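## Task

Set the spice jar upright on the desk with its cap on top; if it topples or is left leaning, the goal fails.

## Robot and tools

ROBOT. TidyBot++: a wheeled base (0.54 m long, 0.50 m wide, 0.38 m tall) with one seven-joint arm ending in a right hand that has index, middle and ring fingers plus a thumb. The shoulder sits 0.12 m ahead of the base centre, 0.68 m up. Arm segments: upper arm 0.42 m, forearm 0.31 m, hand 0.30 m to the reported hand point. The arm begins folded with the hand pointing down. A downward-pointing hand reaches at most about 0.95 m high, and only near the base. Loose objects may occasionally get nudged by something outside the robot.

FRAMES. Base frame: origin on the floor below the base centre, x forward, y left, z up, metres. hand_pose and target use it. Odometry frame is the base frame as it stood at scene start; base_odometry (x, y, heading in rad, left positive, -3.142..3.142) counts wheel turns, so slip shows as travel. Hand-point axes: +z toward straight fingertips, +x across the palm away from the thumb, +y out of the palm face.

CAMERAS. base_camera (644x364) looks forward from the base. wrist_camera (504x504) rides on the wrist, palm side; the open hand blocks much of its view. Joint angles 0, -1.2, 3.142, -2.03, 0, 0.075, 2.463 rad make the wrist camera look ahead roughly level; joint_6_rad pitches it.

TOOL move. Arguments base, joints, target, speeds, min_time_s, cameras, blocking; all optional. With no action it just reports state, images and the scene number.
- base: object of offsets from where the base is now, along its current axes: translate_m (metres, forward +, -2..2), strafe_m (metres, left +, -2..2), rotate_rad (radians, counter-clockwise seen from above +, -6.3..6.3).
- joints: absolute goals by name. joint_1_rad..joint_7_rad in radians. joint_2_rad limited to ±2.249, joint_4_rad to ±2.579, joint_6_rad to ±2.099; the others rotate freely and take the shorter way, so step by less than half a turn. joint_1_rad positive turns the arm clockwise from above (opposite to base heading). Sixteen finger hinges (hand_index_mcp/abd/pip/dip, same for middle and ring, hand_thumb_cmc/axl/mcp/ipl) take a -1..1 number mapped between each hinge's stops; moving toward -1 curls fingers toward the palm (mcp, pip, dip) and swings the thumb in front of the palm (cmc). Straight values: mcp +0.75, pip +0.58, dip +0.70, abd 0, thumb_cmc +0.71. hand_current_limit (-1..1, maps 0..550 mA; starts +0.4) and hand_speed (-0.96..1; starts -0.6) are settings. Keys not sent keep their goal.
- target: one list of seven numbers, an absolute hand pose in the base frame: x, y, z in metres then quaternion qw, qx, qy, qz. When target is used, joints may hold only hand keys. The arm picks its own joint angles, may swing the elbow, curve or overshoot, and usually lands within about 4 cm and 10 degrees. Correct by adding (wanted minus measured hand_pose) to the last target. To hold still afterwards, resend hand_target, not hand_pose.
- speeds: caps for this action: translate_m/strafe_m 0.05..0.5 m/s (name only one when both are used), rotate_rad 0.1..1.57 rad/s.
- min_time_s: 0.1..8 s, shortest duration of each arm motion.
- cameras: list from base_camera, wrist_camera, all; [] gives none.
- blocking: true (default) waits until everything rests; false returns in about 0.5 s while motion continues.

TOOL wait: seconds 0..10, optional cameras; returns early once motions rest. TOOL stop: brakes all running motions; braked parts may keep pressing. TOOL zoom_image: camera plus region [x0, y0, x1, y1] in pixels, at most 504 per side, from the latest image. TOOL finished_scene: scene number 1..3; ends the scene irreversibly, and the goal must hold with the robot uninvolved. Scene 1 is practice and may be skipped.

RESULT LINES. base_status, joint_status, hand_status: done, moving, off_target (rested away from goal, may still push), not_followed (self-collision check withheld joints; 'joint command not followed' or 'pose unreachable' appear with a cause), contact_stop, time_out, torque_fault, limit_stop_at_motor_heat. A refused call or an uncommanded stop cancels the rest of that reply's move, wait and finished_scene calls. hand_state gives one word per hinge: moving, goal, blocked, overload. <motor>_current_ma shows each hinge's current (positive pushes toward -1). motor_effort is percent of max torque, with peak in brackets. base_tilt in degrees, forward/right positive. on_its_own lists uncommanded behaviour. MOTOR HOT warns of heating; ARM HIT flags a hard self or base hit.

CAUTIONS. The arm neither slows for nor avoids obstacles; it keeps pushing into desks. Far unreachable targets wander and time out. Low, forward, close targets can drive the arm into the base. Loads make the arm sag; never command a holding joint to its read angle. A finger motor drawing 495 mA or more for about 5 s shuts off for 10 s, so grip below full limit. Catching the arm high while driving, or reaching far out, can tip the robot; back away to recover. Torque faults freeze the arm for 10 s. Avoid dropping or throwing objects, slamming the desk, hard pushes, and letting things fall from height. Check images, since hand_pose may be off by a centimetre or two.

Each tool is called as a command line: name --argument value for each argument, lists and objects as JSON in quotes; but a table of rows of numbers goes row by row, as --pt "numbers of a row", without its own name.

## Session

move

Scene clock: 0.00 s.
base_odometry: x=+0.000 y=+0.000 heading=+0.000
base_tilt: forward=-0.3 right=+0.0
base_status: not commanded
joint_positions: joint_1_rad=+0.033 joint_2_rad=-0.343 joint_3_rad=+3.161 joint_4_rad=-2.540 joint_5_rad=+0.032 joint_6_rad=-0.889 joint_7_rad=+3.163 hand_index_mcp=+0.753 hand_index_abd=+0.000 hand_index_pip=+0.577 hand_index_dip=+0.696 hand_middle_mcp=+0.753 hand_middle_abd=+0.000 hand_middle_pip=+0.577 hand_middle_dip=+0.696 hand_ring_mcp=+0.753 hand_ring_abd=+0.000 hand_ring_pip=+0.577 hand_ring_dip=+0.696 hand_thumb_cmc=+0.715 hand_thumb_axl=+0.677 hand_thumb_mcp=+0.223 hand_thumb_ipl=+0.168 hand_current_limit=+0.400 hand_speed=-0.600
joint_status: not commanded
hand_state: goal,goal,goal,goal,goal,goal,goal,goal,goal,goal,goal,goal,goal,goal,goal,goal
index_mcp_current_ma: -1
index_abd_current_ma: 0
index_pip_current_ma: 0
index_dip_current_ma: 0
middle_mcp_current_ma: -1
middle_abd_current_ma: 0
middle_pip_current_ma: 0
middle_dip_current_ma: 0
ring_mcp_current_ma: -1
ring_abd_current_ma: 0
ring_pip_current_ma: 0
ring_dip_current_ma: 0
thumb_cmc_current_ma: 0
thumb_axl_current_ma: 0
thumb_mcp_current_ma: -7
thumb_ipl_current_ma: 0
hand_goal_index_mcp: 0.754
hand_goal_index_abd: 0.000
hand_goal_index_pip: 0.576
hand_goal_index_dip: 0.696
hand_goal_middle_mcp: 0.754
hand_goal_middle_abd: 0.000
hand_goal_middle_pip: 0.576
hand_goal_middle_dip: 0.696
hand_goal_ring_mcp: 0.754
hand_goal_ring_abd: 0.000
hand_goal_ring_pip: 0.576
hand_goal_ring_dip: 0.696
hand_goal_thumb_cmc: 0.714
hand_goal_thumb_axl: 0.678
hand_goal_thumb_mcp: 0.226
hand_goal_thumb_ipl: 0.168
motor_effort: joint_1_rad=+1 joint_2_rad=-1 joint_3_rad=+1 joint_4_rad=+10 joint_5_rad=+0 joint_6_rad=+0 joint_7_rad=+1
hand_pose: x=+0.3333 y=-0.0359 z=+0.5980 quat_wxyz=(-0.027, -0.711, -0.703, -0.012) (m; base frame)
hand_target: x=+0.3331 y=-0.0359 z=+0.5978 quat_wxyz=(-0.027, -0.711, -0.703, -0.012) (m; base frame)
hand_status: not commanded
pictures: base_camera, wrist_camera

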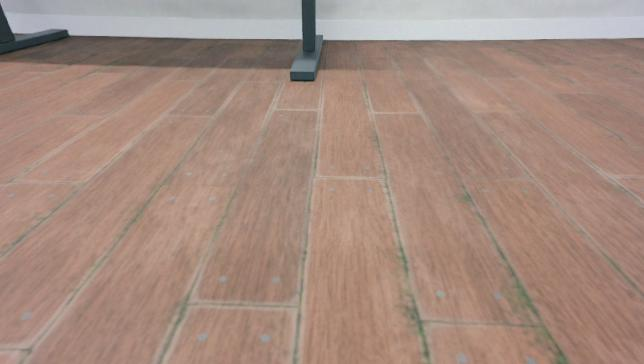

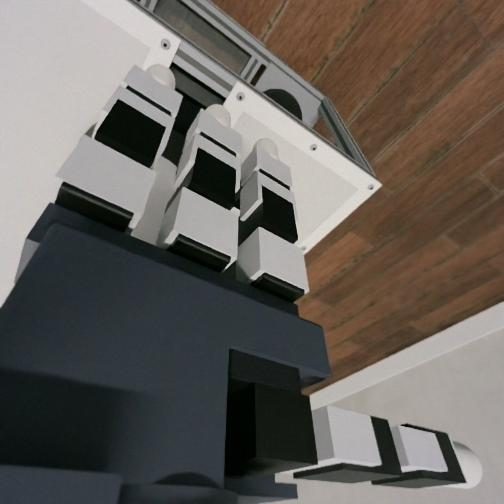

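move --joints '{"joint_1_rad":0,"joint_2_rad":-1.2,"joint_3_rad":3.142,"joint_4_rad":-2.03,"joint_5_rad":0,"joint_6_rad":0.075,"joint_7_rad":2.463}' --cameras '["all"]'

Scene clock: 3.30 s.
move: done
base_odometry: x=+0.000 y=+0.000 heading=+0.000
base_tilt: forward=-0.3 right=+0.0
base_status: not commanded
joint_positions: joint_1_rad=+0.016 joint_2_rad=-1.187 joint_3_rad=+3.161 joint_4_rad=-2.046 joint_5_rad=+0.032 joint_6_rad=-0.025 joint_7_rad=+2.514 hand_index_mcp=+0.759 hand_index_abd=+0.000 hand_index_pip=+0.577 hand_index_dip=+0.696 hand_middle_mcp=+0.759 hand_middle_abd=+0.000 hand_middle_pip=+0.577 hand_middle_dip=+0.696 hand_ring_mcp=+0.759 hand_ring_abd=+0.000 hand_ring_pip=+0.577 hand_ring_dip=+0.696 hand_thumb_cmc=+0.720 hand_thumb_axl=+0.677 hand_thumb_mcp=+0.227 hand_thumb_ipl=+0.168 hand_current_limit=+0.400 hand_speed=-0.600
joint_status: all done
hand_state: goal,goal,goal,goal,goal,goal,goal,goal,goal,goal,goal,goal,goal,goal,goal,goal
index_mcp_current_ma: 9
index_abd_current_ma: 0
index_pip_current_ma: 1
index_dip_current_ma: 0
middle_mcp_current_ma: 10
middle_abd_current_ma: 0
middle_pip_current_ma: 1
middle_dip_current_ma: 0
ring_mcp_current_ma: 9
ring_abd_current_ma: 0
ring_pip_current_ma: 1
ring_dip_current_ma: 0
thumb_cmc_current_ma: 11
thumb_axl_current_ma: -1
thumb_mcp_current_ma: 1
thumb_ipl_current_ma: 0
hand_goal_index_mcp: 0.754
hand_goal_index_abd: 0.000
hand_goal_index_pip: 0.576
hand_goal_index_dip: 0.696
hand_goal_middle_mcp: 0.754
hand_goal_middle_abd: 0.000
hand_goal_middle_pip: 0.576
hand_goal_middle_dip: 0.696
hand_goal_ring_mcp: 0.754
hand_goal_ring_abd: 0.000
hand_goal_ring_pip: 0.576
hand_goal_ring_dip: 0.696
hand_goal_thumb_cmc: 0.714
hand_goal_thumb_axl: 0.678
hand_goal_thumb_mcp: 0.226
hand_goal_thumb_ipl: 0.168
motor_effort: joint_1_rad=+1(2) joint_2_rad=+16(18) joint_3_rad=+1(2) joint_4_rad=+13(19) joint_5_rad=+0(1) joint_6_rad=+7(8) joint_7_rad=+1(2)
hand_pose: x=+0.1616 y=-0.0772 z=+1.2794 quat_wxyz=(-0.430, -0.384, -0.188, -0.795) (m; base frame)
hand_target: x=+0.1276 y=-0.0699 z=+1.3015 quat_wxyz=(-0.401, -0.333, -0.159, -0.839) (m; base frame)
hand_status: not commanded
pictures: base_camera, wrist_camera
camera_calibration:
wrist_camera: T_world_to_cam=[[-0.0552891, -0.998449, -0.0066064, -0.0247546], [-0.146904, 0.014679, -0.989042, 1.24155], [0.987604, -0.0537128, -0.147488, 0.146472], [0, 0, 0, 1]] pos_world=[0.0363634, -0.0350735, 1.24938]

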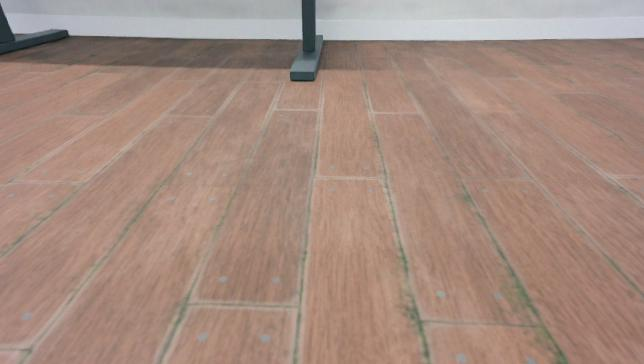

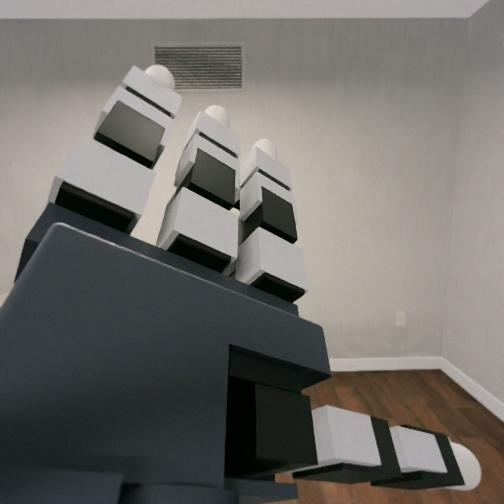

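move --base '{"rotate_rad":0.75}' --joints '{"joint_6_rad":-0.3}' --cameras '["all"]'

Scene clock: 6.90 s.
move: done
base_odometry: x=+0.000 y=+0.000 heading=+0.748
base_tilt: forward=-0.3 right=+0.0
base_status: done
joint_positions: joint_1_rad=+0.010 joint_2_rad=-1.187 joint_3_rad=+3.161 joint_4_rad=-2.039 joint_5_rad=+0.032 joint_6_rad=-0.259 joint_7_rad=+2.513 hand_index_mcp=+0.761 hand_index_abd=+0.000 hand_index_pip=+0.577 hand_index_dip=+0.696 hand_middle_mcp=+0.762 hand_middle_abd=+0.000 hand_middle_pip=+0.577 hand_middle_dip=+0.696 hand_ring_mcp=+0.761 hand_ring_abd=+0.000 hand_ring_pip=+0.577 hand_ring_dip=+0.696 hand_thumb_cmc=+0.720 hand_thumb_axl=+0.677 hand_thumb_mcp=+0.227 hand_thumb_ipl=+0.168 hand_current_limit=+0.400 hand_speed=-0.600
joint_status: all done
hand_state: goal,goal,goal,goal,goal,goal,goal,goal,goal,goal,goal,goal,goal,goal,goal,goal
index_mcp_current_ma: 14
index_abd_current_ma: 0
index_pip_current_ma: 1
index_dip_current_ma: 0
middle_mcp_current_ma: 16
middle_abd_current_ma: 0
middle_pip_current_ma: 1
middle_dip_current_ma: 0
ring_mcp_current_ma: 15
ring_abd_current_ma: 0
ring_pip_current_ma: 1
ring_dip_current_ma: 0
thumb_cmc_current_ma: 11
thumb_axl_current_ma: -1
thumb_mcp_current_ma: 1
thumb_ipl_current_ma: 0
hand_goal_index_mcp: 0.754
hand_goal_index_abd: 0.000
hand_goal_index_pip: 0.576
hand_goal_index_dip: 0.696
hand_goal_middle_mcp: 0.754
hand_goal_middle_abd: 0.000
hand_goal_middle_pip: 0.576
hand_goal_middle_dip: 0.696
hand_goal_ring_mcp: 0.754
hand_goal_ring_abd: 0.000
hand_goal_ring_pip: 0.576
hand_goal_ring_dip: 0.696
hand_goal_thumb_cmc: 0.714
hand_goal_thumb_axl: 0.678
hand_goal_thumb_mcp: 0.226
hand_goal_thumb_ipl: 0.168
motor_effort: joint_1_rad=+1(2) joint_2_rad=+15(17) joint_3_rad=+1(1) joint_4_rad=+14(15) joint_5_rad=+0(1) joint_6_rad=+7(10) joint_7_rad=+1(2)
hand_pose: x=+0.2083 y=-0.0790 z=+1.2302 quat_wxyz=(-0.401, -0.473, -0.233, -0.749) (m; base frame)
hand_target: x=+0.2093 y=-0.0699 z=+1.2220 quat_wxyz=(-0.364, -0.483, -0.231, -0.762) (m; base frame)
hand_status: not commanded
pictures: base_camera, wrist_camera
camera_calibration:
wrist_camera: T_world_to_cam=[[-0.0507747, -0.998697, -0.00509214, -0.027136], [-0.36592, 0.0233474, -0.930353, 1.17389], [0.92926, -0.045375, -0.366629, 0.37541], [0, 0, 0, 1]] pos_world=[0.0793181, -0.0374736, 1.22963]

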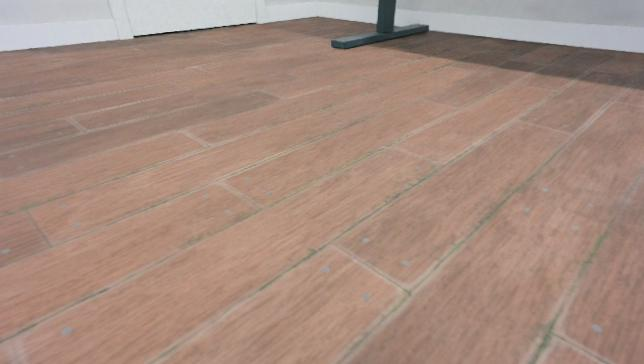

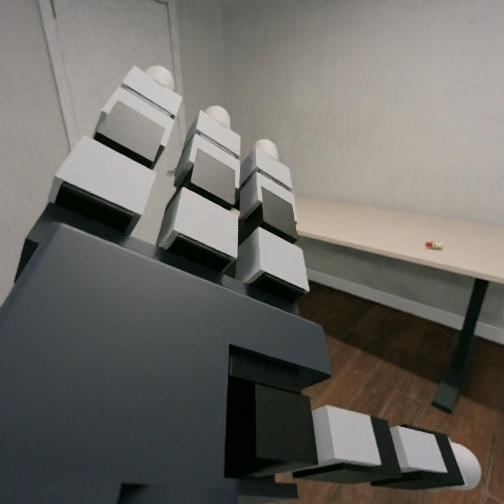

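zoom_image --camera "wrist_camera" --region '[380, 200, 504, 324]'

Scaled by 4.065 from the camera's 504x504 image, which has a finer 720x720 frame.

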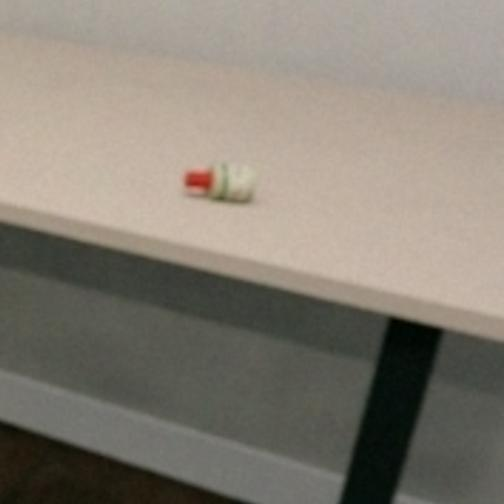

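move --base '{"translate_m":0.82,"rotate_rad":-0.748}' --joints '{"joint_6_rad":-0.5}' --cameras '["all"]'

zoom_image --camera "wrist_camera" --region '[300, 100, 504, 304]'

Scene clock: 27.67 s.
move: done
base_odometry: x=+0.601 y=+0.558 heading=-0.001
base_tilt: forward=-0.3 right=+0.0
base_status: done
joint_positions: joint_1_rad=+0.006 joint_2_rad=-1.194 joint_3_rad=+3.154 joint_4_rad=-2.032 joint_5_rad=+0.030 joint_6_rad=-0.440 joint_7_rad=+2.513 hand_index_mcp=+0.762 hand_index_abd=+0.001 hand_index_pip=+0.577 hand_index_dip=+0.696 hand_middle_mcp=+0.763 hand_middle_abd=+0.000 hand_middle_pip=+0.577 hand_middle_dip=+0.696 hand_ring_mcp=+0.763 hand_ring_abd=+0.000 hand_ring_pip=+0.577 hand_ring_dip=+0.696 hand_thumb_cmc=+0.721 hand_thumb_axl=+0.677 hand_thumb_mcp=+0.227 hand_thumb_ipl=+0.168 hand_current_limit=+0.400 hand_speed=-0.600
joint_status: all done
hand_state: goal,goal,goal,goal,goal,goal,goal,goal,goal,goal,goal,goal,goal,goal,goal,goal
index_mcp_current_ma: 18
index_abd_current_ma: 0
index_pip_current_ma: 1
index_dip_current_ma: 0
middle_mcp_current_ma: 21
middle_abd_current_ma: 0
middle_pip_current_ma: 1
middle_dip_current_ma: 0
ring_mcp_current_ma: 18
ring_abd_current_ma: 0
ring_pip_current_ma: 1
ring_dip_current_ma: 0
thumb_cmc_current_ma: 13
thumb_axl_current_ma: -1
thumb_mcp_current_ma: 1
thumb_ipl_current_ma: 0
hand_goal_index_mcp: 0.754
hand_goal_index_abd: 0.000
hand_goal_index_pip: 0.576
hand_goal_index_dip: 0.696
hand_goal_middle_mcp: 0.754
hand_goal_middle_abd: 0.000
hand_goal_middle_pip: 0.576
hand_goal_middle_dip: 0.696
hand_goal_ring_mcp: 0.754
hand_goal_ring_abd: 0.000
hand_goal_ring_pip: 0.576
hand_goal_ring_dip: 0.696
hand_goal_thumb_cmc: 0.714
hand_goal_thumb_axl: 0.678
hand_goal_thumb_mcp: 0.226
hand_goal_thumb_ipl: 0.168
motor_effort: joint_1_rad=+0(2) joint_2_rad=+15(19) joint_3_rad=+1(2) joint_4_rad=+14(16) joint_5_rad=+0(1) joint_6_rad=+7(10) joint_7_rad=+0(1)
hand_pose: x=+0.2320 y=-0.0766 z=+1.1876 quat_wxyz=(-0.378, -0.534, -0.266, -0.708) (m; base frame)
hand_target: x=+0.2392 y=-0.0699 z=+1.1687 quat_wxyz=(-0.339, -0.557, -0.266, -0.710) (m; base frame)
hand_status: not commanded
pictures: base_camera, wrist_camera
camera_calibration:
wrist_camera: T_world_to_cam=[[-0.0455246, -0.998963, 0.00114133, -0.0324462], [-0.515699, 0.0225228, -0.856474, 1.08983], [0.85556, -0.0395792, -0.516189, 0.532993], [0, 0, 0, 1]] pos_world=[0.10454, -0.0358631, 1.20857]

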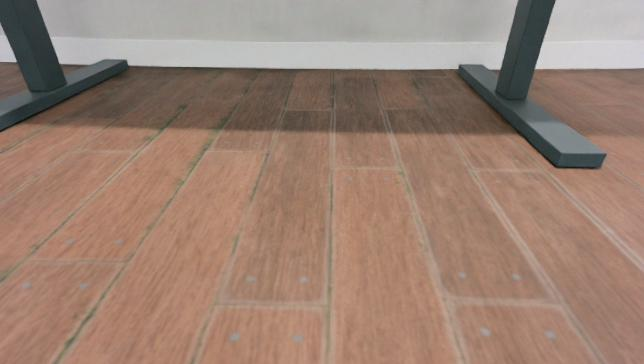

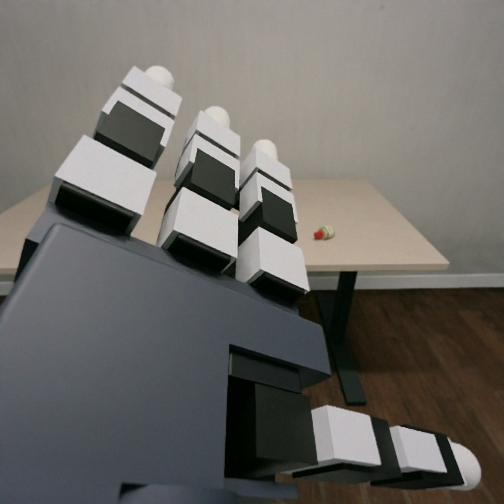

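Scaled by 2.471 from the camera's 504x504 image, which has a finer 720x720 frame.

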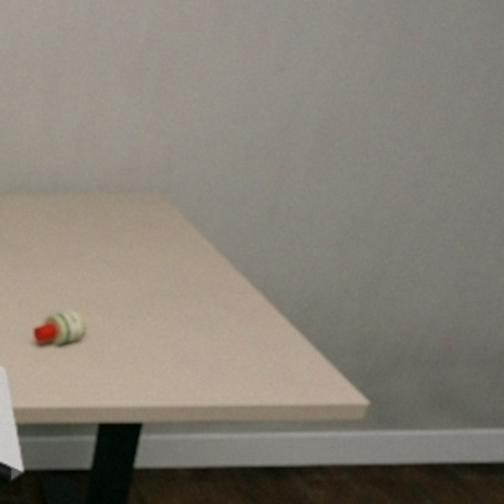

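move --base '{"translate_m":0.40,"strafe_m":-0.1}' --joints '{"joint_6_rad":-0.75}' --cameras '["all"]'

zoom_image --camera "wrist_camera" --region '[300, 100, 504, 304]'

Scene clock: 32.73 s.
move: done
base_odometry: x=+1.001 y=+0.457 heading=-0.001
base_tilt: forward=-0.3 right=+0.0
base_status: done
joint_positions: joint_1_rad=+0.006 joint_2_rad=-1.195 joint_3_rad=+3.154 joint_4_rad=-2.029 joint_5_rad=+0.030 joint_6_rad=-0.681 joint_7_rad=+2.512 hand_index_mcp=+0.763 hand_index_abd=+0.001 hand_index_pip=+0.577 hand_index_dip=+0.696 hand_middle_mcp=+0.764 hand_middle_abd=+0.001 hand_middle_pip=+0.577 hand_middle_dip=+0.696 hand_ring_mcp=+0.763 hand_ring_abd=+0.001 hand_ring_pip=+0.577 hand_ring_dip=+0.696 hand_thumb_cmc=+0.721 hand_thumb_axl=+0.677 hand_thumb_mcp=+0.227 hand_thumb_ipl=+0.168 hand_current_limit=+0.400 hand_speed=-0.600
joint_status: all done
hand_state: goal,goal,goal,goal,goal,goal,goal,goal,goal,goal,goal,goal,goal,goal,goal,goal
index_mcp_current_ma: 19
index_abd_current_ma: 1
index_pip_current_ma: 1
index_dip_current_ma: 0
middle_mcp_current_ma: 22
middle_abd_current_ma: 1
middle_pip_current_ma: 1
middle_dip_current_ma: 0
ring_mcp_current_ma: 20
ring_abd_current_ma: 1
ring_pip_current_ma: 1
ring_dip_current_ma: 0
thumb_cmc_current_ma: 14
thumb_axl_current_ma: -1
thumb_mcp_current_ma: 1
thumb_ipl_current_ma: 0
hand_goal_index_mcp: 0.754
hand_goal_index_abd: 0.000
hand_goal_index_pip: 0.576
hand_goal_index_dip: 0.696
hand_goal_middle_mcp: 0.754
hand_goal_middle_abd: 0.000
hand_goal_middle_pip: 0.576
hand_goal_middle_dip: 0.696
hand_goal_ring_mcp: 0.754
hand_goal_ring_abd: 0.000
hand_goal_ring_pip: 0.576
hand_goal_ring_dip: 0.696
hand_goal_thumb_cmc: 0.714
hand_goal_thumb_axl: 0.678
hand_goal_thumb_mcp: 0.226
hand_goal_thumb_ipl: 0.168
motor_effort: joint_1_rad=+1(2) joint_2_rad=+15(18) joint_3_rad=+1(2) joint_4_rad=+14(16) joint_5_rad=+0(1) joint_6_rad=+8(11) joint_7_rad=+1(2)
hand_pose: x=+0.2560 y=-0.0781 z=+1.1203 quat_wxyz=(-0.343, -0.615, -0.305, -0.641) (m; base frame)
hand_target: x=+0.2607 y=-0.0699 z=+1.0956 quat_wxyz=(-0.304, -0.641, -0.306, -0.635) (m; base frame)
hand_status: not commanded
pictures: base_camera, wrist_camera
camera_calibration:
wrist_camera: T_world_to_cam=[[-0.0471644, -0.998877, 0.00439508, -0.0359088], [-0.701884, 0.0300098, -0.711658, 0.930647], [0.710728, -0.0366498, -0.702512, 0.723805], [0, 0, 0, 1]] pos_world=[0.137084, -0.0372697, 1.17094]

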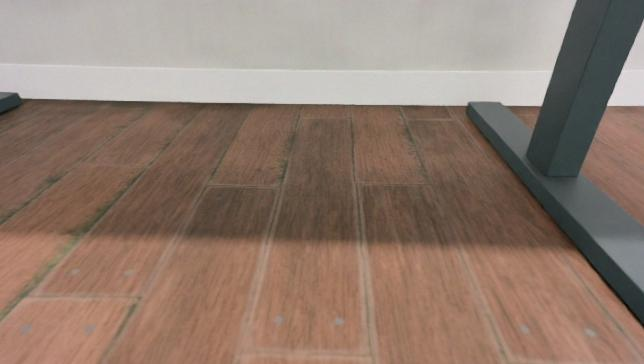

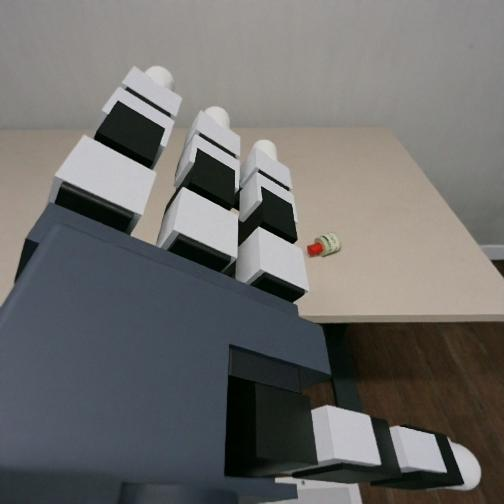

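Scaled by 2.471 from the camera's 504x504 image, which has a finer 720x720 frame.

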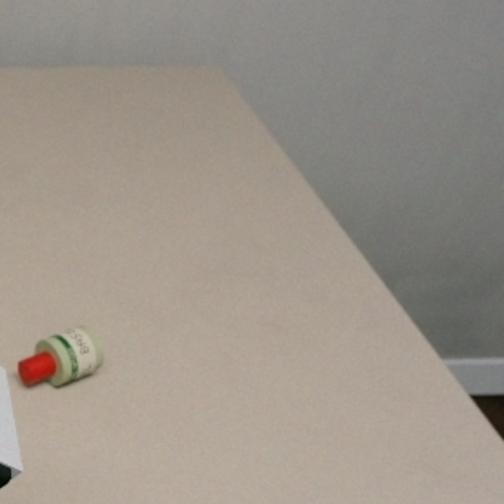

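move --target '[0.42, -0.05, 0.93, 0, -0.1736, 0.9848, 0]' --min_time_s 4 --cameras '["wrist_camera"]'

Scene clock: 47.63 s.
move: off_target
base_odometry: x=+1.001 y=+0.457 heading=-0.001
base_tilt: forward=-0.2 right=+0.0
base_status: not commanded
joint_positions: joint_1_rad=-1.862 joint_2_rad=-0.620 joint_3_rad=+4.265 joint_4_rad=-1.060 joint_5_rad=+0.675 joint_6_rad=-2.022 joint_7_rad=+4.697 hand_index_mcp=+0.756 hand_index_abd=+0.001 hand_index_pip=+0.577 hand_index_dip=+0.696 hand_middle_mcp=+0.756 hand_middle_abd=+0.001 hand_middle_pip=+0.577 hand_middle_dip=+0.696 hand_ring_mcp=+0.756 hand_ring_abd=+0.001 hand_ring_pip=+0.577 hand_ring_dip=+0.696 hand_thumb_cmc=+0.718 hand_thumb_axl=+0.677 hand_thumb_mcp=+0.224 hand_thumb_ipl=+0.168 hand_current_limit=+0.400 hand_speed=-0.600
joint_status: not commanded
hand_state: goal,goal,goal,goal,goal,goal,goal,goal,goal,goal,goal,goal,goal,goal,goal,goal
index_mcp_current_ma: 2
index_abd_current_ma: 1
index_pip_current_ma: 1
index_dip_current_ma: 0
middle_mcp_current_ma: 3
middle_abd_current_ma: 1
middle_pip_current_ma: 1
middle_dip_current_ma: 0
ring_mcp_current_ma: 3
ring_abd_current_ma: 1
ring_pip_current_ma: 1
ring_dip_current_ma: 0
thumb_cmc_current_ma: 6
thumb_axl_current_ma: -1
thumb_mcp_current_ma: -5
thumb_ipl_current_ma: 0
hand_goal_index_mcp: 0.754
hand_goal_index_abd: 0.000
hand_goal_index_pip: 0.576
hand_goal_index_dip: 0.696
hand_goal_middle_mcp: 0.754
hand_goal_middle_abd: 0.000
hand_goal_middle_pip: 0.576
hand_goal_middle_dip: 0.696
hand_goal_ring_mcp: 0.754
hand_goal_ring_abd: 0.000
hand_goal_ring_pip: 0.576
hand_goal_ring_dip: 0.696
hand_goal_thumb_cmc: 0.714
hand_goal_thumb_axl: 0.678
hand_goal_thumb_mcp: 0.226
hand_goal_thumb_ipl: 0.168
motor_effort: joint_1_rad=+2(2) joint_2_rad=+18(18) joint_3_rad=-6(7) joint_4_rad=+8(15) joint_5_rad=+0(3) joint_6_rad=+2(9) joint_7_rad=+1(1)
hand_pose: x=+0.4757 y=-0.0240 z=+0.9394 quat_wxyz=(-0.101, +0.165, -0.980, -0.040) (m; base frame)
hand_target: x=+0.4570 y=-0.0381 z=+0.9351 quat_wxyz=(-0.064, +0.173, -0.983, -0.009) (m; base frame)
hand_status: off_target (0.062 m and 12.6 deg from the pose sent, 0.253 m and 157.6 deg at the start; a joint's target at an end of its range on 121 of 121 steps)
pictures: wrist_camera
camera_calibration:
wrist_camera: T_world_to_cam=[[0.552829, 0.805095, 0.214945, -0.410706], [0.399577, -0.482475, 0.779459, -0.982543], [0.731244, -0.34502, -0.588424, 0.318221], [0, 0, 0, 1]] pos_world=[0.386955, -0.0336026, 1.04138]

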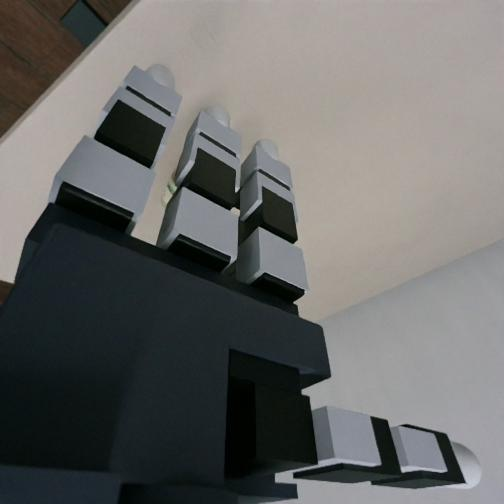

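move --joints '{"joint_6_rad":-0.9,"joint_4_rad":-1.5}'

move --joints '{"joint_1_rad":0.262,"joint_2_rad":-0.9,"joint_3_rad":3.14,"joint_4_rad":-2.0,"joint_5_rad":0,"joint_6_rad":-0.5,"joint_7_rad":5.323}' --cameras '["wrist_camera"]'

Scene clock: 55.43 s.
move: done
base_odometry: x=+1.001 y=+0.457 heading=-0.001
base_tilt: forward=-0.2 right=+0.0
base_status: not commanded
joint_positions: joint_1_rad=-1.865 joint_2_rad=-0.618 joint_3_rad=+4.266 joint_4_rad=-1.464 joint_5_rad=+0.677 joint_6_rad=-1.001 joint_7_rad=+4.699 hand_index_mcp=+0.755 hand_index_abd=-0.001 hand_index_pip=+0.577 hand_index_dip=+0.696 hand_middle_mcp=+0.755 hand_middle_abd=+0.000 hand_middle_pip=+0.577 hand_middle_dip=+0.696 hand_ring_mcp=+0.755 hand_ring_abd=-0.001 hand_ring_pip=+0.577 hand_ring_dip=+0.696 hand_thumb_cmc=+0.716 hand_thumb_axl=+0.677 hand_thumb_mcp=+0.224 hand_thumb_ipl=+0.168 hand_current_limit=+0.400 hand_speed=-0.600
joint_status: all done
hand_state: goal,goal,goal,goal,goal,goal,goal,goal,goal,goal,goal,goal,goal,goal,goal,goal
index_mcp_current_ma: 1
index_abd_current_ma: 0
index_pip_current_ma: 1
index_dip_current_ma: 0
middle_mcp_current_ma: 1
middle_abd_current_ma: 0
middle_pip_current_ma: 1
middle_dip_current_ma: 0
ring_mcp_current_ma: 1
ring_abd_current_ma: 0
ring_pip_current_ma: 1
ring_dip_current_ma: 0
thumb_cmc_current_ma: 3
thumb_axl_current_ma: -1
thumb_mcp_current_ma: -5
thumb_ipl_current_ma: 0
hand_goal_index_mcp: 0.754
hand_goal_index_abd: 0.000
hand_goal_index_pip: 0.576
hand_goal_index_dip: 0.696
hand_goal_middle_mcp: 0.754
hand_goal_middle_abd: 0.000
hand_goal_middle_pip: 0.576
hand_goal_middle_dip: 0.696
hand_goal_ring_mcp: 0.754
hand_goal_ring_abd: 0.000
hand_goal_ring_pip: 0.576
hand_goal_ring_dip: 0.696
hand_goal_thumb_cmc: 0.714
hand_goal_thumb_axl: 0.678
hand_goal_thumb_mcp: 0.226
hand_goal_thumb_ipl: 0.168
motor_effort: joint_1_rad=+2(2) joint_2_rad=+13(18) joint_3_rad=-8(8) joint_4_rad=+13(14) joint_5_rad=+1(1) joint_6_rad=+7(7) joint_7_rad=+1(1)
hand_pose: x=+0.6103 y=+0.1430 z=+0.9649 quat_wxyz=(-0.432, +0.266, -0.857, -0.092) (m; base frame)
hand_target: x=+0.6198 y=+0.1564 z=+0.9613 quat_wxyz=(-0.463, +0.299, -0.832, -0.065) (m; base frame)
hand_status: not commanded
pictures: none

Scene clock: 58.63 s.
move: done
base_odometry: x=+1.001 y=+0.457 heading=-0.001
base_tilt: forward=-0.2 right=+0.0
base_status: not commanded
joint_positions: joint_1_rad=+0.247 joint_2_rad=-0.879 joint_3_rad=+3.163 joint_4_rad=-1.958 joint_5_rad=+0.035 joint_6_rad=-0.604 joint_7_rad=+5.272 hand_index_mcp=+0.751 hand_index_abd=-0.001 hand_index_pip=+0.577 hand_index_dip=+0.696 hand_middle_mcp=+0.751 hand_middle_abd=-0.001 hand_middle_pip=+0.577 hand_middle_dip=+0.696 hand_ring_mcp=+0.751 hand_ring_abd=-0.001 hand_ring_pip=+0.577 hand_ring_dip=+0.696 hand_thumb_cmc=+0.712 hand_thumb_axl=+0.677 hand_thumb_mcp=+0.224 hand_thumb_ipl=+0.168 hand_current_limit=+0.400 hand_speed=-0.600
joint_status: all done
hand_state: goal,goal,goal,goal,goal,goal,goal,goal,goal,goal,goal,goal,goal,goal,goal,goal
index_mcp_current_ma: -5
index_abd_current_ma: -1
index_pip_current_ma: 1
index_dip_current_ma: 0
middle_mcp_current_ma: -5
middle_abd_current_ma: -1
middle_pip_current_ma: 1
middle_dip_current_ma: 0
ring_mcp_current_ma: -5
ring_abd_current_ma: -1
ring_pip_current_ma: 1
ring_dip_current_ma: 0
thumb_cmc_current_ma: -4
thumb_axl_current_ma: -1
thumb_mcp_current_ma: -5
thumb_ipl_current_ma: 0
hand_goal_index_mcp: 0.754
hand_goal_index_abd: 0.000
hand_goal_index_pip: 0.576
hand_goal_index_dip: 0.696
hand_goal_middle_mcp: 0.754
hand_goal_middle_abd: 0.000
hand_goal_middle_pip: 0.576
hand_goal_middle_dip: 0.696
hand_goal_ring_mcp: 0.754
hand_goal_ring_abd: 0.000
hand_goal_ring_pip: 0.576
hand_goal_ring_dip: 0.696
hand_goal_thumb_cmc: 0.714
hand_goal_thumb_axl: 0.678
hand_goal_thumb_mcp: 0.226
hand_goal_thumb_ipl: 0.168
motor_effort: joint_1_rad=+1(3) joint_2_rad=+8(14) joint_3_rad=+1(9) joint_4_rad=+16(17) joint_5_rad=+0(2) joint_6_rad=+8(9) joint_7_rad=+1(2)
hand_pose: x=+0.3805 y=+0.0055 z=+1.0379 quat_wxyz=(-0.606, +0.110, -0.738, +0.276) (m; base frame)
hand_target: x=+0.3833 y=+0.0168 z=+1.0469 quat_wxyz=(-0.631, +0.125, -0.706, +0.295) (m; base frame)
hand_status: not commanded
pictures: wrist_camera
camera_calibration:
wrist_camera: T_world_to_cam=[[0.279865, 0.888631, 0.363333, -0.453567], [-0.711379, -0.0621874, 0.700052, -0.504313], [0.644682, -0.454387, 0.614749, -0.759365], [0, 0, 0, 1]] pos_world=[0.257729, 0.0266457, 0.984661]

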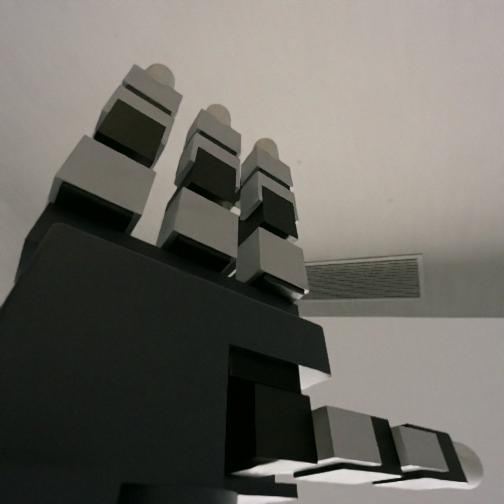

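move --base '{"translate_m":0.1,"strafe_m":-0.1}' --joints '{"hand_index_abd":0.18,"hand_middle_abd":-0.18,"hand_ring_abd":-0.35,"hand_ring_pip":-0.2,"hand_thumb_cmc":0.9}'

move --joints '{"joint_1_rad":0.275,"joint_2_rad":0.18,"joint_3_rad":3.12,"joint_4_rad":-1.03,"joint_5_rad":-0.02,"joint_6_rad":-1.9,"joint_7_rad":5.37}' --min_time_s 3 --cameras '["all"]'

Scene clock: 62.20 s.
move: done
base_odometry: x=+1.102 y=+0.357 heading=+0.000
base_tilt: forward=-0.3 right=+0.0
base_status: done
joint_positions: joint_1_rad=+0.249 joint_2_rad=-0.890 joint_3_rad=+3.158 joint_4_rad=-1.962 joint_5_rad=+0.031 joint_6_rad=-0.601 joint_7_rad=+5.273 hand_index_mcp=+0.750 hand_index_abd=+0.169 hand_index_pip=+0.577 hand_index_dip=+0.696 hand_middle_mcp=+0.750 hand_middle_abd=-0.181 hand_middle_pip=+0.577 hand_middle_dip=+0.696 hand_ring_mcp=+0.751 hand_ring_abd=-0.350 hand_ring_pip=-0.197 hand_ring_dip=+0.696 hand_thumb_cmc=+0.892 hand_thumb_axl=+0.677 hand_thumb_mcp=+0.224 hand_thumb_ipl=+0.168 hand_current_limit=+0.400 hand_speed=-0.600
joint_status: all done
hand_state: goal,goal,goal,goal,goal,goal,goal,goal,goal,goal,goal,goal,goal,goal,goal,goal
index_mcp_current_ma: -6
index_abd_current_ma: -19
index_pip_current_ma: 1
index_dip_current_ma: 0
middle_mcp_current_ma: -7
middle_abd_current_ma: -1
middle_pip_current_ma: 1
middle_dip_current_ma: 0
ring_mcp_current_ma: -6
ring_abd_current_ma: 0
ring_pip_current_ma: 4
ring_dip_current_ma: 0
thumb_cmc_current_ma: -15
thumb_axl_current_ma: -1
thumb_mcp_current_ma: -4
thumb_ipl_current_ma: 0
hand_goal_index_mcp: 0.754
hand_goal_index_abd: 0.180
hand_goal_index_pip: 0.576
hand_goal_index_dip: 0.696
hand_goal_middle_mcp: 0.754
hand_goal_middle_abd: -0.180
hand_goal_middle_pip: 0.576
hand_goal_middle_dip: 0.696
hand_goal_ring_mcp: 0.754
hand_goal_ring_abd: -0.350
hand_goal_ring_pip: -0.200
hand_goal_ring_dip: 0.696
hand_goal_thumb_cmc: 0.900
hand_goal_thumb_axl: 0.678
hand_goal_thumb_mcp: 0.226
hand_goal_thumb_ipl: 0.168
motor_effort: joint_1_rad=+1(2) joint_2_rad=+8(10) joint_3_rad=+1(3) joint_4_rad=+16(17) joint_5_rad=+0(1) joint_6_rad=+7(9) joint_7_rad=+1(1)
hand_pose: x=+0.3776 y=+0.0085 z=+1.0392 quat_wxyz=(-0.610, +0.111, -0.734, +0.277) (m; base frame)
hand_target: x=+0.3833 y=+0.0168 z=+1.0469 quat_wxyz=(-0.631, +0.125, -0.706, +0.295) (m; base frame)
hand_status: not commanded
pictures: none

Scene clock: 65.87 s.
move: done
base_odometry: x=+1.102 y=+0.357 heading=+0.000
base_tilt: forward=-0.2 right=+0.0
base_status: not commanded
joint_positions: joint_1_rad=+0.259 joint_2_rad=+0.164 joint_3_rad=+3.145 joint_4_rad=-1.053 joint_5_rad=+0.014 joint_6_rad=-1.815 joint_7_rad=+5.320 hand_index_mcp=+0.750 hand_index_abd=+0.174 hand_index_pip=+0.577 hand_index_dip=+0.696 hand_middle_mcp=+0.750 hand_middle_abd=-0.181 hand_middle_pip=+0.577 hand_middle_dip=+0.696 hand_ring_mcp=+0.752 hand_ring_abd=-0.350 hand_ring_pip=-0.197 hand_ring_dip=+0.696 hand_thumb_cmc=+0.896 hand_thumb_axl=+0.677 hand_thumb_mcp=+0.223 hand_thumb_ipl=+0.168 hand_current_limit=+0.400 hand_speed=-0.600
joint_status: all done
hand_state: goal,goal,goal,goal,goal,goal,goal,goal,goal,goal,goal,goal,goal,goal,goal,goal
index_mcp_current_ma: -6
index_abd_current_ma: -9
index_pip_current_ma: 1
index_dip_current_ma: 0
middle_mcp_current_ma: -7
middle_abd_current_ma: -1
middle_pip_current_ma: 1
middle_dip_current_ma: 0
ring_mcp_current_ma: -4
ring_abd_current_ma: 0
ring_pip_current_ma: 4
ring_dip_current_ma: 0
thumb_cmc_current_ma: -7
thumb_axl_current_ma: -1
thumb_mcp_current_ma: -5
thumb_ipl_current_ma: 0
hand_goal_index_mcp: 0.754
hand_goal_index_abd: 0.180
hand_goal_index_pip: 0.576
hand_goal_index_dip: 0.696
hand_goal_middle_mcp: 0.754
hand_goal_middle_abd: -0.180
hand_goal_middle_pip: 0.576
hand_goal_middle_dip: 0.696
hand_goal_ring_mcp: 0.754
hand_goal_ring_abd: -0.350
hand_goal_ring_pip: -0.200
hand_goal_ring_dip: 0.696
hand_goal_thumb_cmc: 0.900
hand_goal_thumb_axl: 0.678
hand_goal_thumb_mcp: 0.226
hand_goal_thumb_ipl: 0.168
motor_effort: joint_1_rad=+1(2) joint_2_rad=-19(21) joint_3_rad=+0(2) joint_4_rad=+12(17) joint_5_rad=+0(1) joint_6_rad=+0(9) joint_7_rad=+1(2)
hand_pose: x=+0.4945 y=-0.0177 z=+0.9016 quat_wxyz=(-0.047, +0.170, -0.984, +0.029) (m; base frame)
hand_target: x=+0.4740 y=-0.0021 z=+0.9063 quat_wxyz=(-0.019, +0.204, -0.979, -0.003) (m; base frame)
hand_status: not commanded
pictures: base_camera, wrist_camera
camera_calibration:
wrist_camera: T_world_to_cam=[[0.565933, 0.823479, 0.0400237, -0.26647], [0.466078, -0.3596, 0.808368, -1.01435], [0.680066, -0.438828, -0.587316, 0.306997], [0, 0, 0, 1]] pos_world=[0.414795, -0.0106106, 1.01094]

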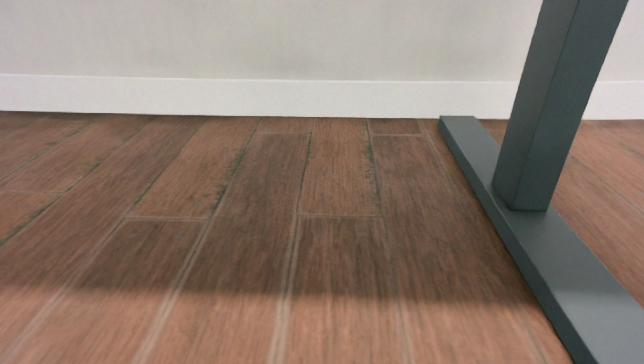

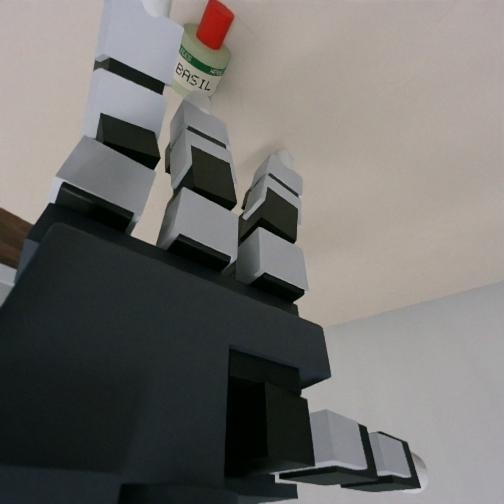

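zoom_image --camera "wrist_camera" --region '[130, 0, 280, 150]'

Scaled by 3.360 from the camera's 504x504 image, which has a finer 720x720 frame.

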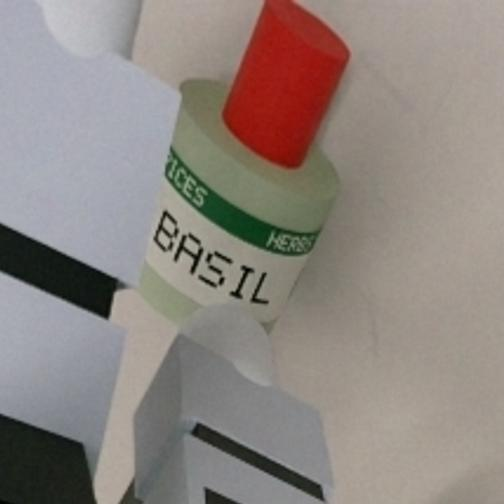

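move --target '[0.446, -0.005, 0.89, 0, -0.2164, 0.9763, 0]' --min_time_s 2 --cameras '["wrist_camera"]'

zoom_image --camera "wrist_camera" --region '[130, 0, 330, 200]'

Scene clock: 75.50 s.
move: done
base_odometry: x=+1.102 y=+0.357 heading=+0.000
base_tilt: forward=-0.2 right=+0.0
base_status: not commanded
joint_positions: joint_1_rad=+0.280 joint_2_rad=+0.160 joint_3_rad=+3.129 joint_4_rad=-1.107 joint_5_rad=+0.014 joint_6_rad=-1.817 joint_7_rad=+5.358 hand_index_mcp=+0.750 hand_index_abd=+0.174 hand_index_pip=+0.577 hand_index_dip=+0.696 hand_middle_mcp=+0.750 hand_middle_abd=-0.181 hand_middle_pip=+0.577 hand_middle_dip=+0.696 hand_ring_mcp=+0.752 hand_ring_abd=-0.350 hand_ring_pip=-0.197 hand_ring_dip=+0.696 hand_thumb_cmc=+0.896 hand_thumb_axl=+0.677 hand_thumb_mcp=+0.223 hand_thumb_ipl=+0.168 hand_current_limit=+0.400 hand_speed=-0.600
joint_status: not commanded
hand_state: goal,goal,goal,goal,goal,goal,goal,goal,goal,goal,goal,goal,goal,goal,goal,goal
index_mcp_current_ma: -6
index_abd_current_ma: -8
index_pip_current_ma: 1
index_dip_current_ma: 0
middle_mcp_current_ma: -7
middle_abd_current_ma: -1
middle_pip_current_ma: 1
middle_dip_current_ma: 0
ring_mcp_current_ma: -3
ring_abd_current_ma: 0
ring_pip_current_ma: 4
ring_dip_current_ma: 0
thumb_cmc_current_ma: -6
thumb_axl_current_ma: -1
thumb_mcp_current_ma: -5
thumb_ipl_current_ma: 0
hand_goal_index_mcp: 0.754
hand_goal_index_abd: 0.180
hand_goal_index_pip: 0.576
hand_goal_index_dip: 0.696
hand_goal_middle_mcp: 0.754
hand_goal_middle_abd: -0.180
hand_goal_middle_pip: 0.576
hand_goal_middle_dip: 0.696
hand_goal_ring_mcp: 0.754
hand_goal_ring_abd: -0.350
hand_goal_ring_pip: -0.200
hand_goal_ring_dip: 0.696
hand_goal_thumb_cmc: 0.900
hand_goal_thumb_axl: 0.678
hand_goal_thumb_mcp: 0.226
hand_goal_thumb_ipl: 0.168
motor_effort: joint_1_rad=+1(2) joint_2_rad=-19(19) joint_3_rad=+1(1) joint_4_rad=+12(13) joint_5_rad=+0(1) joint_6_rad=+0(2) joint_7_rad=+1(1)
hand_pose: x=+0.4790 y=-0.0171 z=+0.8876 quat_wxyz=(-0.024, +0.186, -0.982, +0.018) (m; base frame)
hand_target: x=+0.4460 y=-0.0050 z=+0.8900 quat_wxyz=(+0.000, +0.216, -0.976, +0.000) (m; base frame)
hand_status: done (0.035 m and 4.9 deg from the pose sent, 0.052 m and 8.3 deg at the start)
pictures: wrist_camera
camera_calibration:
wrist_camera: T_world_to_cam=[[0.53963, 0.841583, 0.0231811, -0.229745], [0.517381, -0.353218, 0.779458, -0.994447], [0.664166, -0.408625, -0.626026, 0.352105], [0, 0, 0, 1]] pos_world=[0.404628, -0.0140289, 1.00088]

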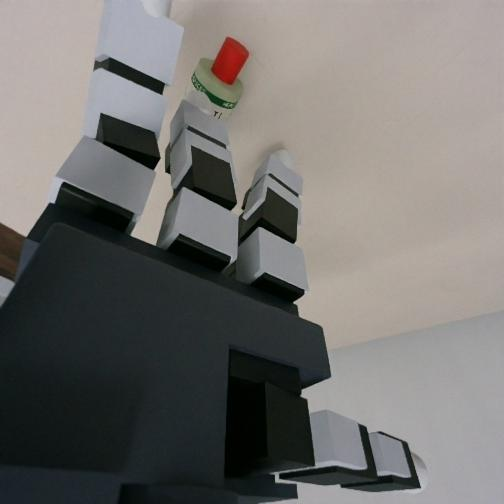

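Scaled by 2.520 from the camera's 504x504 image, which has a finer 720x720 frame.

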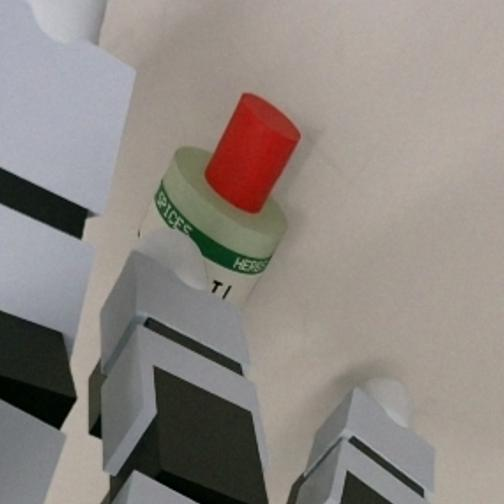

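move --target '[0.415, 0.006, 0.892, -0.021, -0.2462, 0.9692, 0.0187]' --min_time_s 2 --cameras '["wrist_camera"]'

zoom_image --camera "wrist_camera" --region '[130, 0, 330, 200]'

Scene clock: 79.43 s.
move: done
base_odometry: x=+1.102 y=+0.357 heading=+0.000
base_tilt: forward=-0.2 right=+0.0
base_status: not commanded
joint_positions: joint_1_rad=+0.279 joint_2_rad=+0.128 joint_3_rad=+3.129 joint_4_rad=-1.147 joint_5_rad=+0.014 joint_6_rad=-1.829 joint_7_rad=+5.417 hand_index_mcp=+0.750 hand_index_abd=+0.175 hand_index_pip=+0.577 hand_index_dip=+0.696 hand_middle_mcp=+0.750 hand_middle_abd=-0.181 hand_middle_pip=+0.577 hand_middle_dip=+0.696 hand_ring_mcp=+0.752 hand_ring_abd=-0.350 hand_ring_pip=-0.197 hand_ring_dip=+0.696 hand_thumb_cmc=+0.896 hand_thumb_axl=+0.677 hand_thumb_mcp=+0.223 hand_thumb_ipl=+0.168 hand_current_limit=+0.400 hand_speed=-0.600
joint_status: not commanded
hand_state: goal,goal,goal,goal,goal,goal,goal,goal,goal,goal,goal,goal,goal,goal,goal,goal
index_mcp_current_ma: -6
index_abd_current_ma: -8
index_pip_current_ma: 1
index_dip_current_ma: 0
middle_mcp_current_ma: -7
middle_abd_current_ma: -1
middle_pip_current_ma: 1
middle_dip_current_ma: 0
ring_mcp_current_ma: -3
ring_abd_current_ma: 0
ring_pip_current_ma: 4
ring_dip_current_ma: 0
thumb_cmc_current_ma: -6
thumb_axl_current_ma: -1
thumb_mcp_current_ma: -5
thumb_ipl_current_ma: 0
hand_goal_index_mcp: 0.754
hand_goal_index_abd: 0.180
hand_goal_index_pip: 0.576
hand_goal_index_dip: 0.696
hand_goal_middle_mcp: 0.754
hand_goal_middle_abd: -0.180
hand_goal_middle_pip: 0.576
hand_goal_middle_dip: 0.696
hand_goal_ring_mcp: 0.754
hand_goal_ring_abd: -0.350
hand_goal_ring_pip: -0.200
hand_goal_ring_dip: 0.696
hand_goal_thumb_cmc: 0.900
hand_goal_thumb_axl: 0.678
hand_goal_thumb_mcp: 0.226
hand_goal_thumb_ipl: 0.168
motor_effort: joint_1_rad=+1(2) joint_2_rad=-18(19) joint_3_rad=+0(1) joint_4_rad=+12(13) joint_5_rad=-1(1) joint_6_rad=+0(2) joint_7_rad=+1(2)
hand_pose: x=+0.4558 y=-0.0126 z=+0.8872 quat_wxyz=(-0.014, +0.215, -0.976, +0.014) (m; base frame)
hand_target: x=+0.4150 y=+0.0060 z=+0.8920 quat_wxyz=(+0.021, +0.246, -0.969, -0.019) (m; base frame)
hand_status: done (0.045 m and 6.6 deg from the pose sent, 0.068 m and 9.7 deg at the start)
pictures: wrist_camera
camera_calibration:
wrist_camera: T_world_to_cam=[[0.489782, 0.871728, 0.0142779, -0.189996], [0.55415, -0.323909, 0.766812, -0.985614], [0.673076, -0.367659, -0.641713, 0.379394], [0, 0, 0, 1]] pos_world=[0.383873, -0.0141377, 1.00196]

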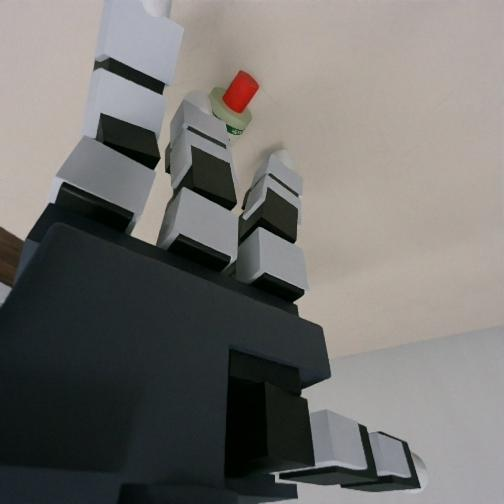

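Scaled by 2.520 from the camera's 504x504 image, which has a finer 720x720 frame.

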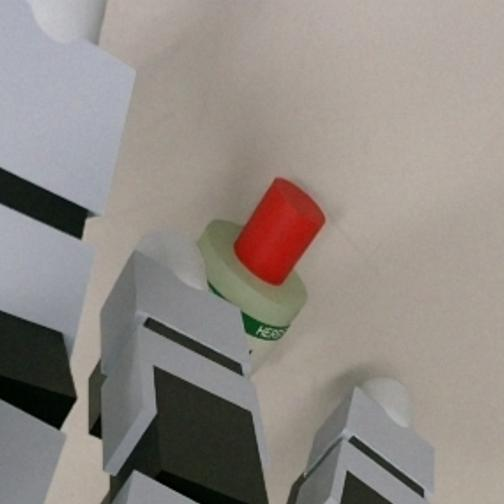

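move --target '[0.402, 0.016, 0.867, -0.021, -0.2462, 0.9692, 0.0187]' --min_time_s 2 --cameras '["wrist_camera"]'

zoom_image --camera "wrist_camera" --region '[130, 0, 330, 200]'

Scene clock: 84.07 s.
move: done
base_odometry: x=+1.102 y=+0.357 heading=+0.000
base_tilt: forward=-0.3 right=+0.0
base_status: not commanded
joint_positions: joint_1_rad=+0.190 joint_2_rad=+0.073 joint_3_rad=+3.190 joint_4_rad=-1.289 joint_5_rad=+0.014 joint_6_rad=-1.829 joint_7_rad=+5.417 hand_index_mcp=+0.750 hand_index_abd=+0.175 hand_index_pip=+0.577 hand_index_dip=+0.696 hand_middle_mcp=+0.750 hand_middle_abd=-0.181 hand_middle_pip=+0.577 hand_middle_dip=+0.696 hand_ring_mcp=+0.752 hand_ring_abd=-0.350 hand_ring_pip=-0.197 hand_ring_dip=+0.696 hand_thumb_cmc=+0.897 hand_thumb_axl=+0.677 hand_thumb_mcp=+0.223 hand_thumb_ipl=+0.168 hand_current_limit=+0.400 hand_speed=-0.600
joint_status: not commanded
hand_state: goal,goal,goal,goal,goal,goal,goal,goal,goal,goal,goal,goal,goal,goal,goal,goal
index_mcp_current_ma: -6
index_abd_current_ma: -7
index_pip_current_ma: 1
index_dip_current_ma: 0
middle_mcp_current_ma: -7
middle_abd_current_ma: -1
middle_pip_current_ma: 1
middle_dip_current_ma: 0
ring_mcp_current_ma: -2
ring_abd_current_ma: 0
ring_pip_current_ma: 4
ring_dip_current_ma: 0
thumb_cmc_current_ma: -5
thumb_axl_current_ma: -1
thumb_mcp_current_ma: -5
thumb_ipl_current_ma: 0
hand_goal_index_mcp: 0.754
hand_goal_index_abd: 0.180
hand_goal_index_pip: 0.576
hand_goal_index_dip: 0.696
hand_goal_middle_mcp: 0.754
hand_goal_middle_abd: -0.180
hand_goal_middle_pip: 0.576
hand_goal_middle_dip: 0.696
hand_goal_ring_mcp: 0.754
hand_goal_ring_abd: -0.350
hand_goal_ring_pip: -0.200
hand_goal_ring_dip: 0.696
hand_goal_thumb_cmc: 0.900
hand_goal_thumb_axl: 0.678
hand_goal_thumb_mcp: 0.226
hand_goal_thumb_ipl: 0.168
motor_effort: joint_1_rad=+1(2) joint_2_rad=-16(18) joint_3_rad=+0(1) joint_4_rad=+12(13) joint_5_rad=+0(1) joint_6_rad=+0(3) joint_7_rad=+1(1)
hand_pose: x=+0.4156 y=+0.0078 z=+0.8659 quat_wxyz=(+0.026, +0.229, -0.973, -0.004) (m; base frame)
hand_target: x=+0.4020 y=+0.0160 z=+0.8670 quat_wxyz=(+0.021, +0.246, -0.969, -0.019) (m; base frame)
hand_status: done (0.016 m and 2.7 deg from the pose sent, 0.064 m and 6.6 deg at the start)
pictures: wrist_camera
camera_calibration:
wrist_camera: T_world_to_cam=[[0.464775, 0.885349, -0.0118767, -0.154937], [0.626733, -0.319477, 0.710732, -0.922089], [0.625452, -0.337774, -0.703362, 0.473244], [0, 0, 0, 1]] pos_world=[0.353923, 0.00243643, 0.98638]

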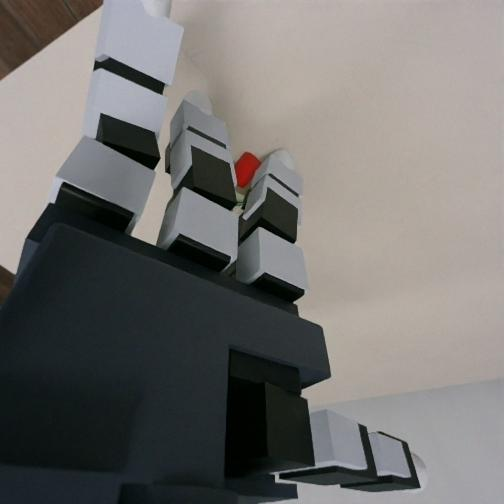

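Scaled by 2.520 from the camera's 504x504 image, which has a finer 720x720 frame.

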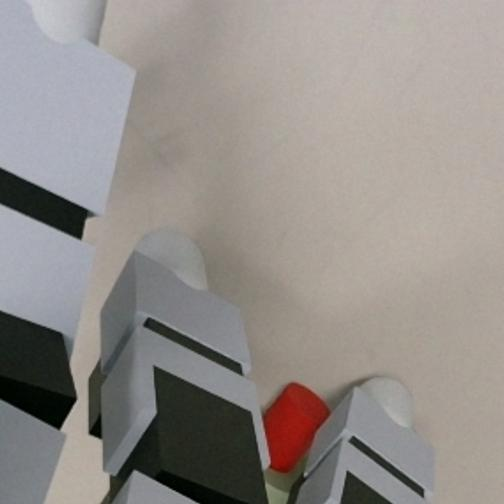

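move --target '[0.437, 0.003, 0.867, 0, -0.2419, 0.9703, 0]' --min_time_s 2 --cameras '["wrist_camera"]'

zoom_image --camera "wrist_camera" --region '[130, 0, 330, 200]'

Scene clock: 88.27 s.
move: done
base_odometry: x=+1.102 y=+0.357 heading=+0.000
base_tilt: forward=-0.2 right=+0.0
base_status: not commanded
joint_positions: joint_1_rad=+0.230 joint_2_rad=+0.074 joint_3_rad=+3.164 joint_4_rad=-1.278 joint_5_rad=+0.014 joint_6_rad=-1.829 joint_7_rad=+5.417 hand_index_mcp=+0.750 hand_index_abd=+0.175 hand_index_pip=+0.577 hand_index_dip=+0.696 hand_middle_mcp=+0.750 hand_middle_abd=-0.181 hand_middle_pip=+0.577 hand_middle_dip=+0.696 hand_ring_mcp=+0.752 hand_ring_abd=-0.350 hand_ring_pip=-0.197 hand_ring_dip=+0.696 hand_thumb_cmc=+0.897 hand_thumb_axl=+0.677 hand_thumb_mcp=+0.223 hand_thumb_ipl=+0.168 hand_current_limit=+0.400 hand_speed=-0.600
joint_status: not commanded
hand_state: goal,goal,goal,goal,goal,goal,goal,goal,goal,goal,goal,goal,goal,goal,goal,goal
index_mcp_current_ma: -6
index_abd_current_ma: -7
index_pip_current_ma: 1
index_dip_current_ma: 0
middle_mcp_current_ma: -7
middle_abd_current_ma: -1
middle_pip_current_ma: 1
middle_dip_current_ma: 0
ring_mcp_current_ma: -2
ring_abd_current_ma: 0
ring_pip_current_ma: 4
ring_dip_current_ma: 0
thumb_cmc_current_ma: -5
thumb_axl_current_ma: -1
thumb_mcp_current_ma: -5
thumb_ipl_current_ma: 0
hand_goal_index_mcp: 0.754
hand_goal_index_abd: 0.180
hand_goal_index_pip: 0.576
hand_goal_index_dip: 0.696
hand_goal_middle_mcp: 0.754
hand_goal_middle_abd: -0.180
hand_goal_middle_pip: 0.576
hand_goal_middle_dip: 0.696
hand_goal_ring_mcp: 0.754
hand_goal_ring_abd: -0.350
hand_goal_ring_pip: -0.200
hand_goal_ring_dip: 0.696
hand_goal_thumb_cmc: 0.900
hand_goal_thumb_axl: 0.678
hand_goal_thumb_mcp: 0.226
hand_goal_thumb_ipl: 0.168
motor_effort: joint_1_rad=+1(2) joint_2_rad=-16(16) joint_3_rad=+1(1) joint_4_rad=+13(13) joint_5_rad=+0(1) joint_6_rad=-1(3) joint_7_rad=+1(1)
hand_pose: x=+0.4179 y=+0.0027 z=+0.8687 quat_wxyz=(+0.021, +0.222, -0.975, -0.002) (m; base frame)
hand_target: x=+0.4370 y=+0.0030 z=+0.8670 quat_wxyz=(+0.000, +0.242, -0.970, +0.000) (m; base frame)
hand_status: done (0.019 m and 3.3 deg from the pose sent, 0.022 m and 3.4 deg at the start)
pictures: wrist_camera
camera_calibration:
wrist_camera: T_world_to_cam=[[0.477384, 0.878663, -0.00745558, -0.160428], [0.614514, -0.327781, 0.717588, -0.927999], [0.628074, -0.347147, -0.696428, 0.46504], [0, 0, 0, 1]] pos_world=[0.354775, -0.00178147, 0.988591]

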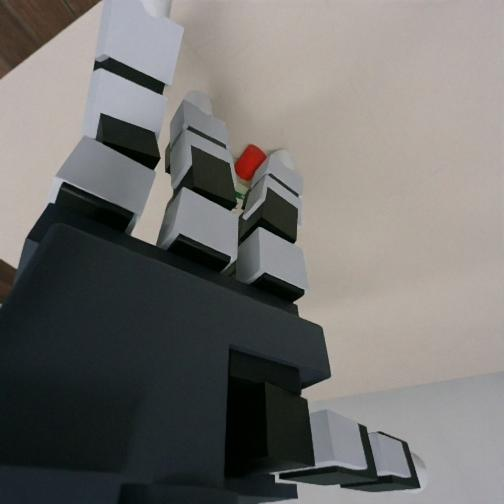

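Scaled by 2.520 from the camera's 504x504 image, which has a finer 720x720 frame.

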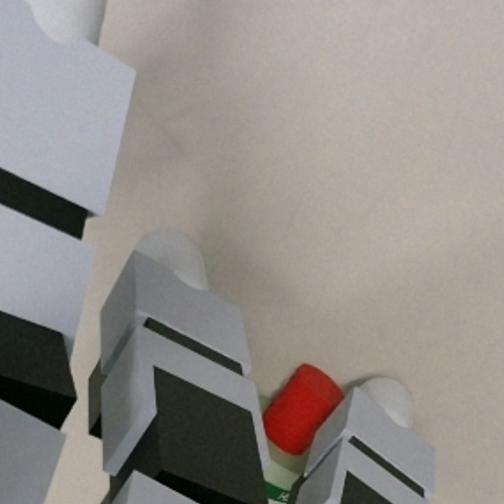

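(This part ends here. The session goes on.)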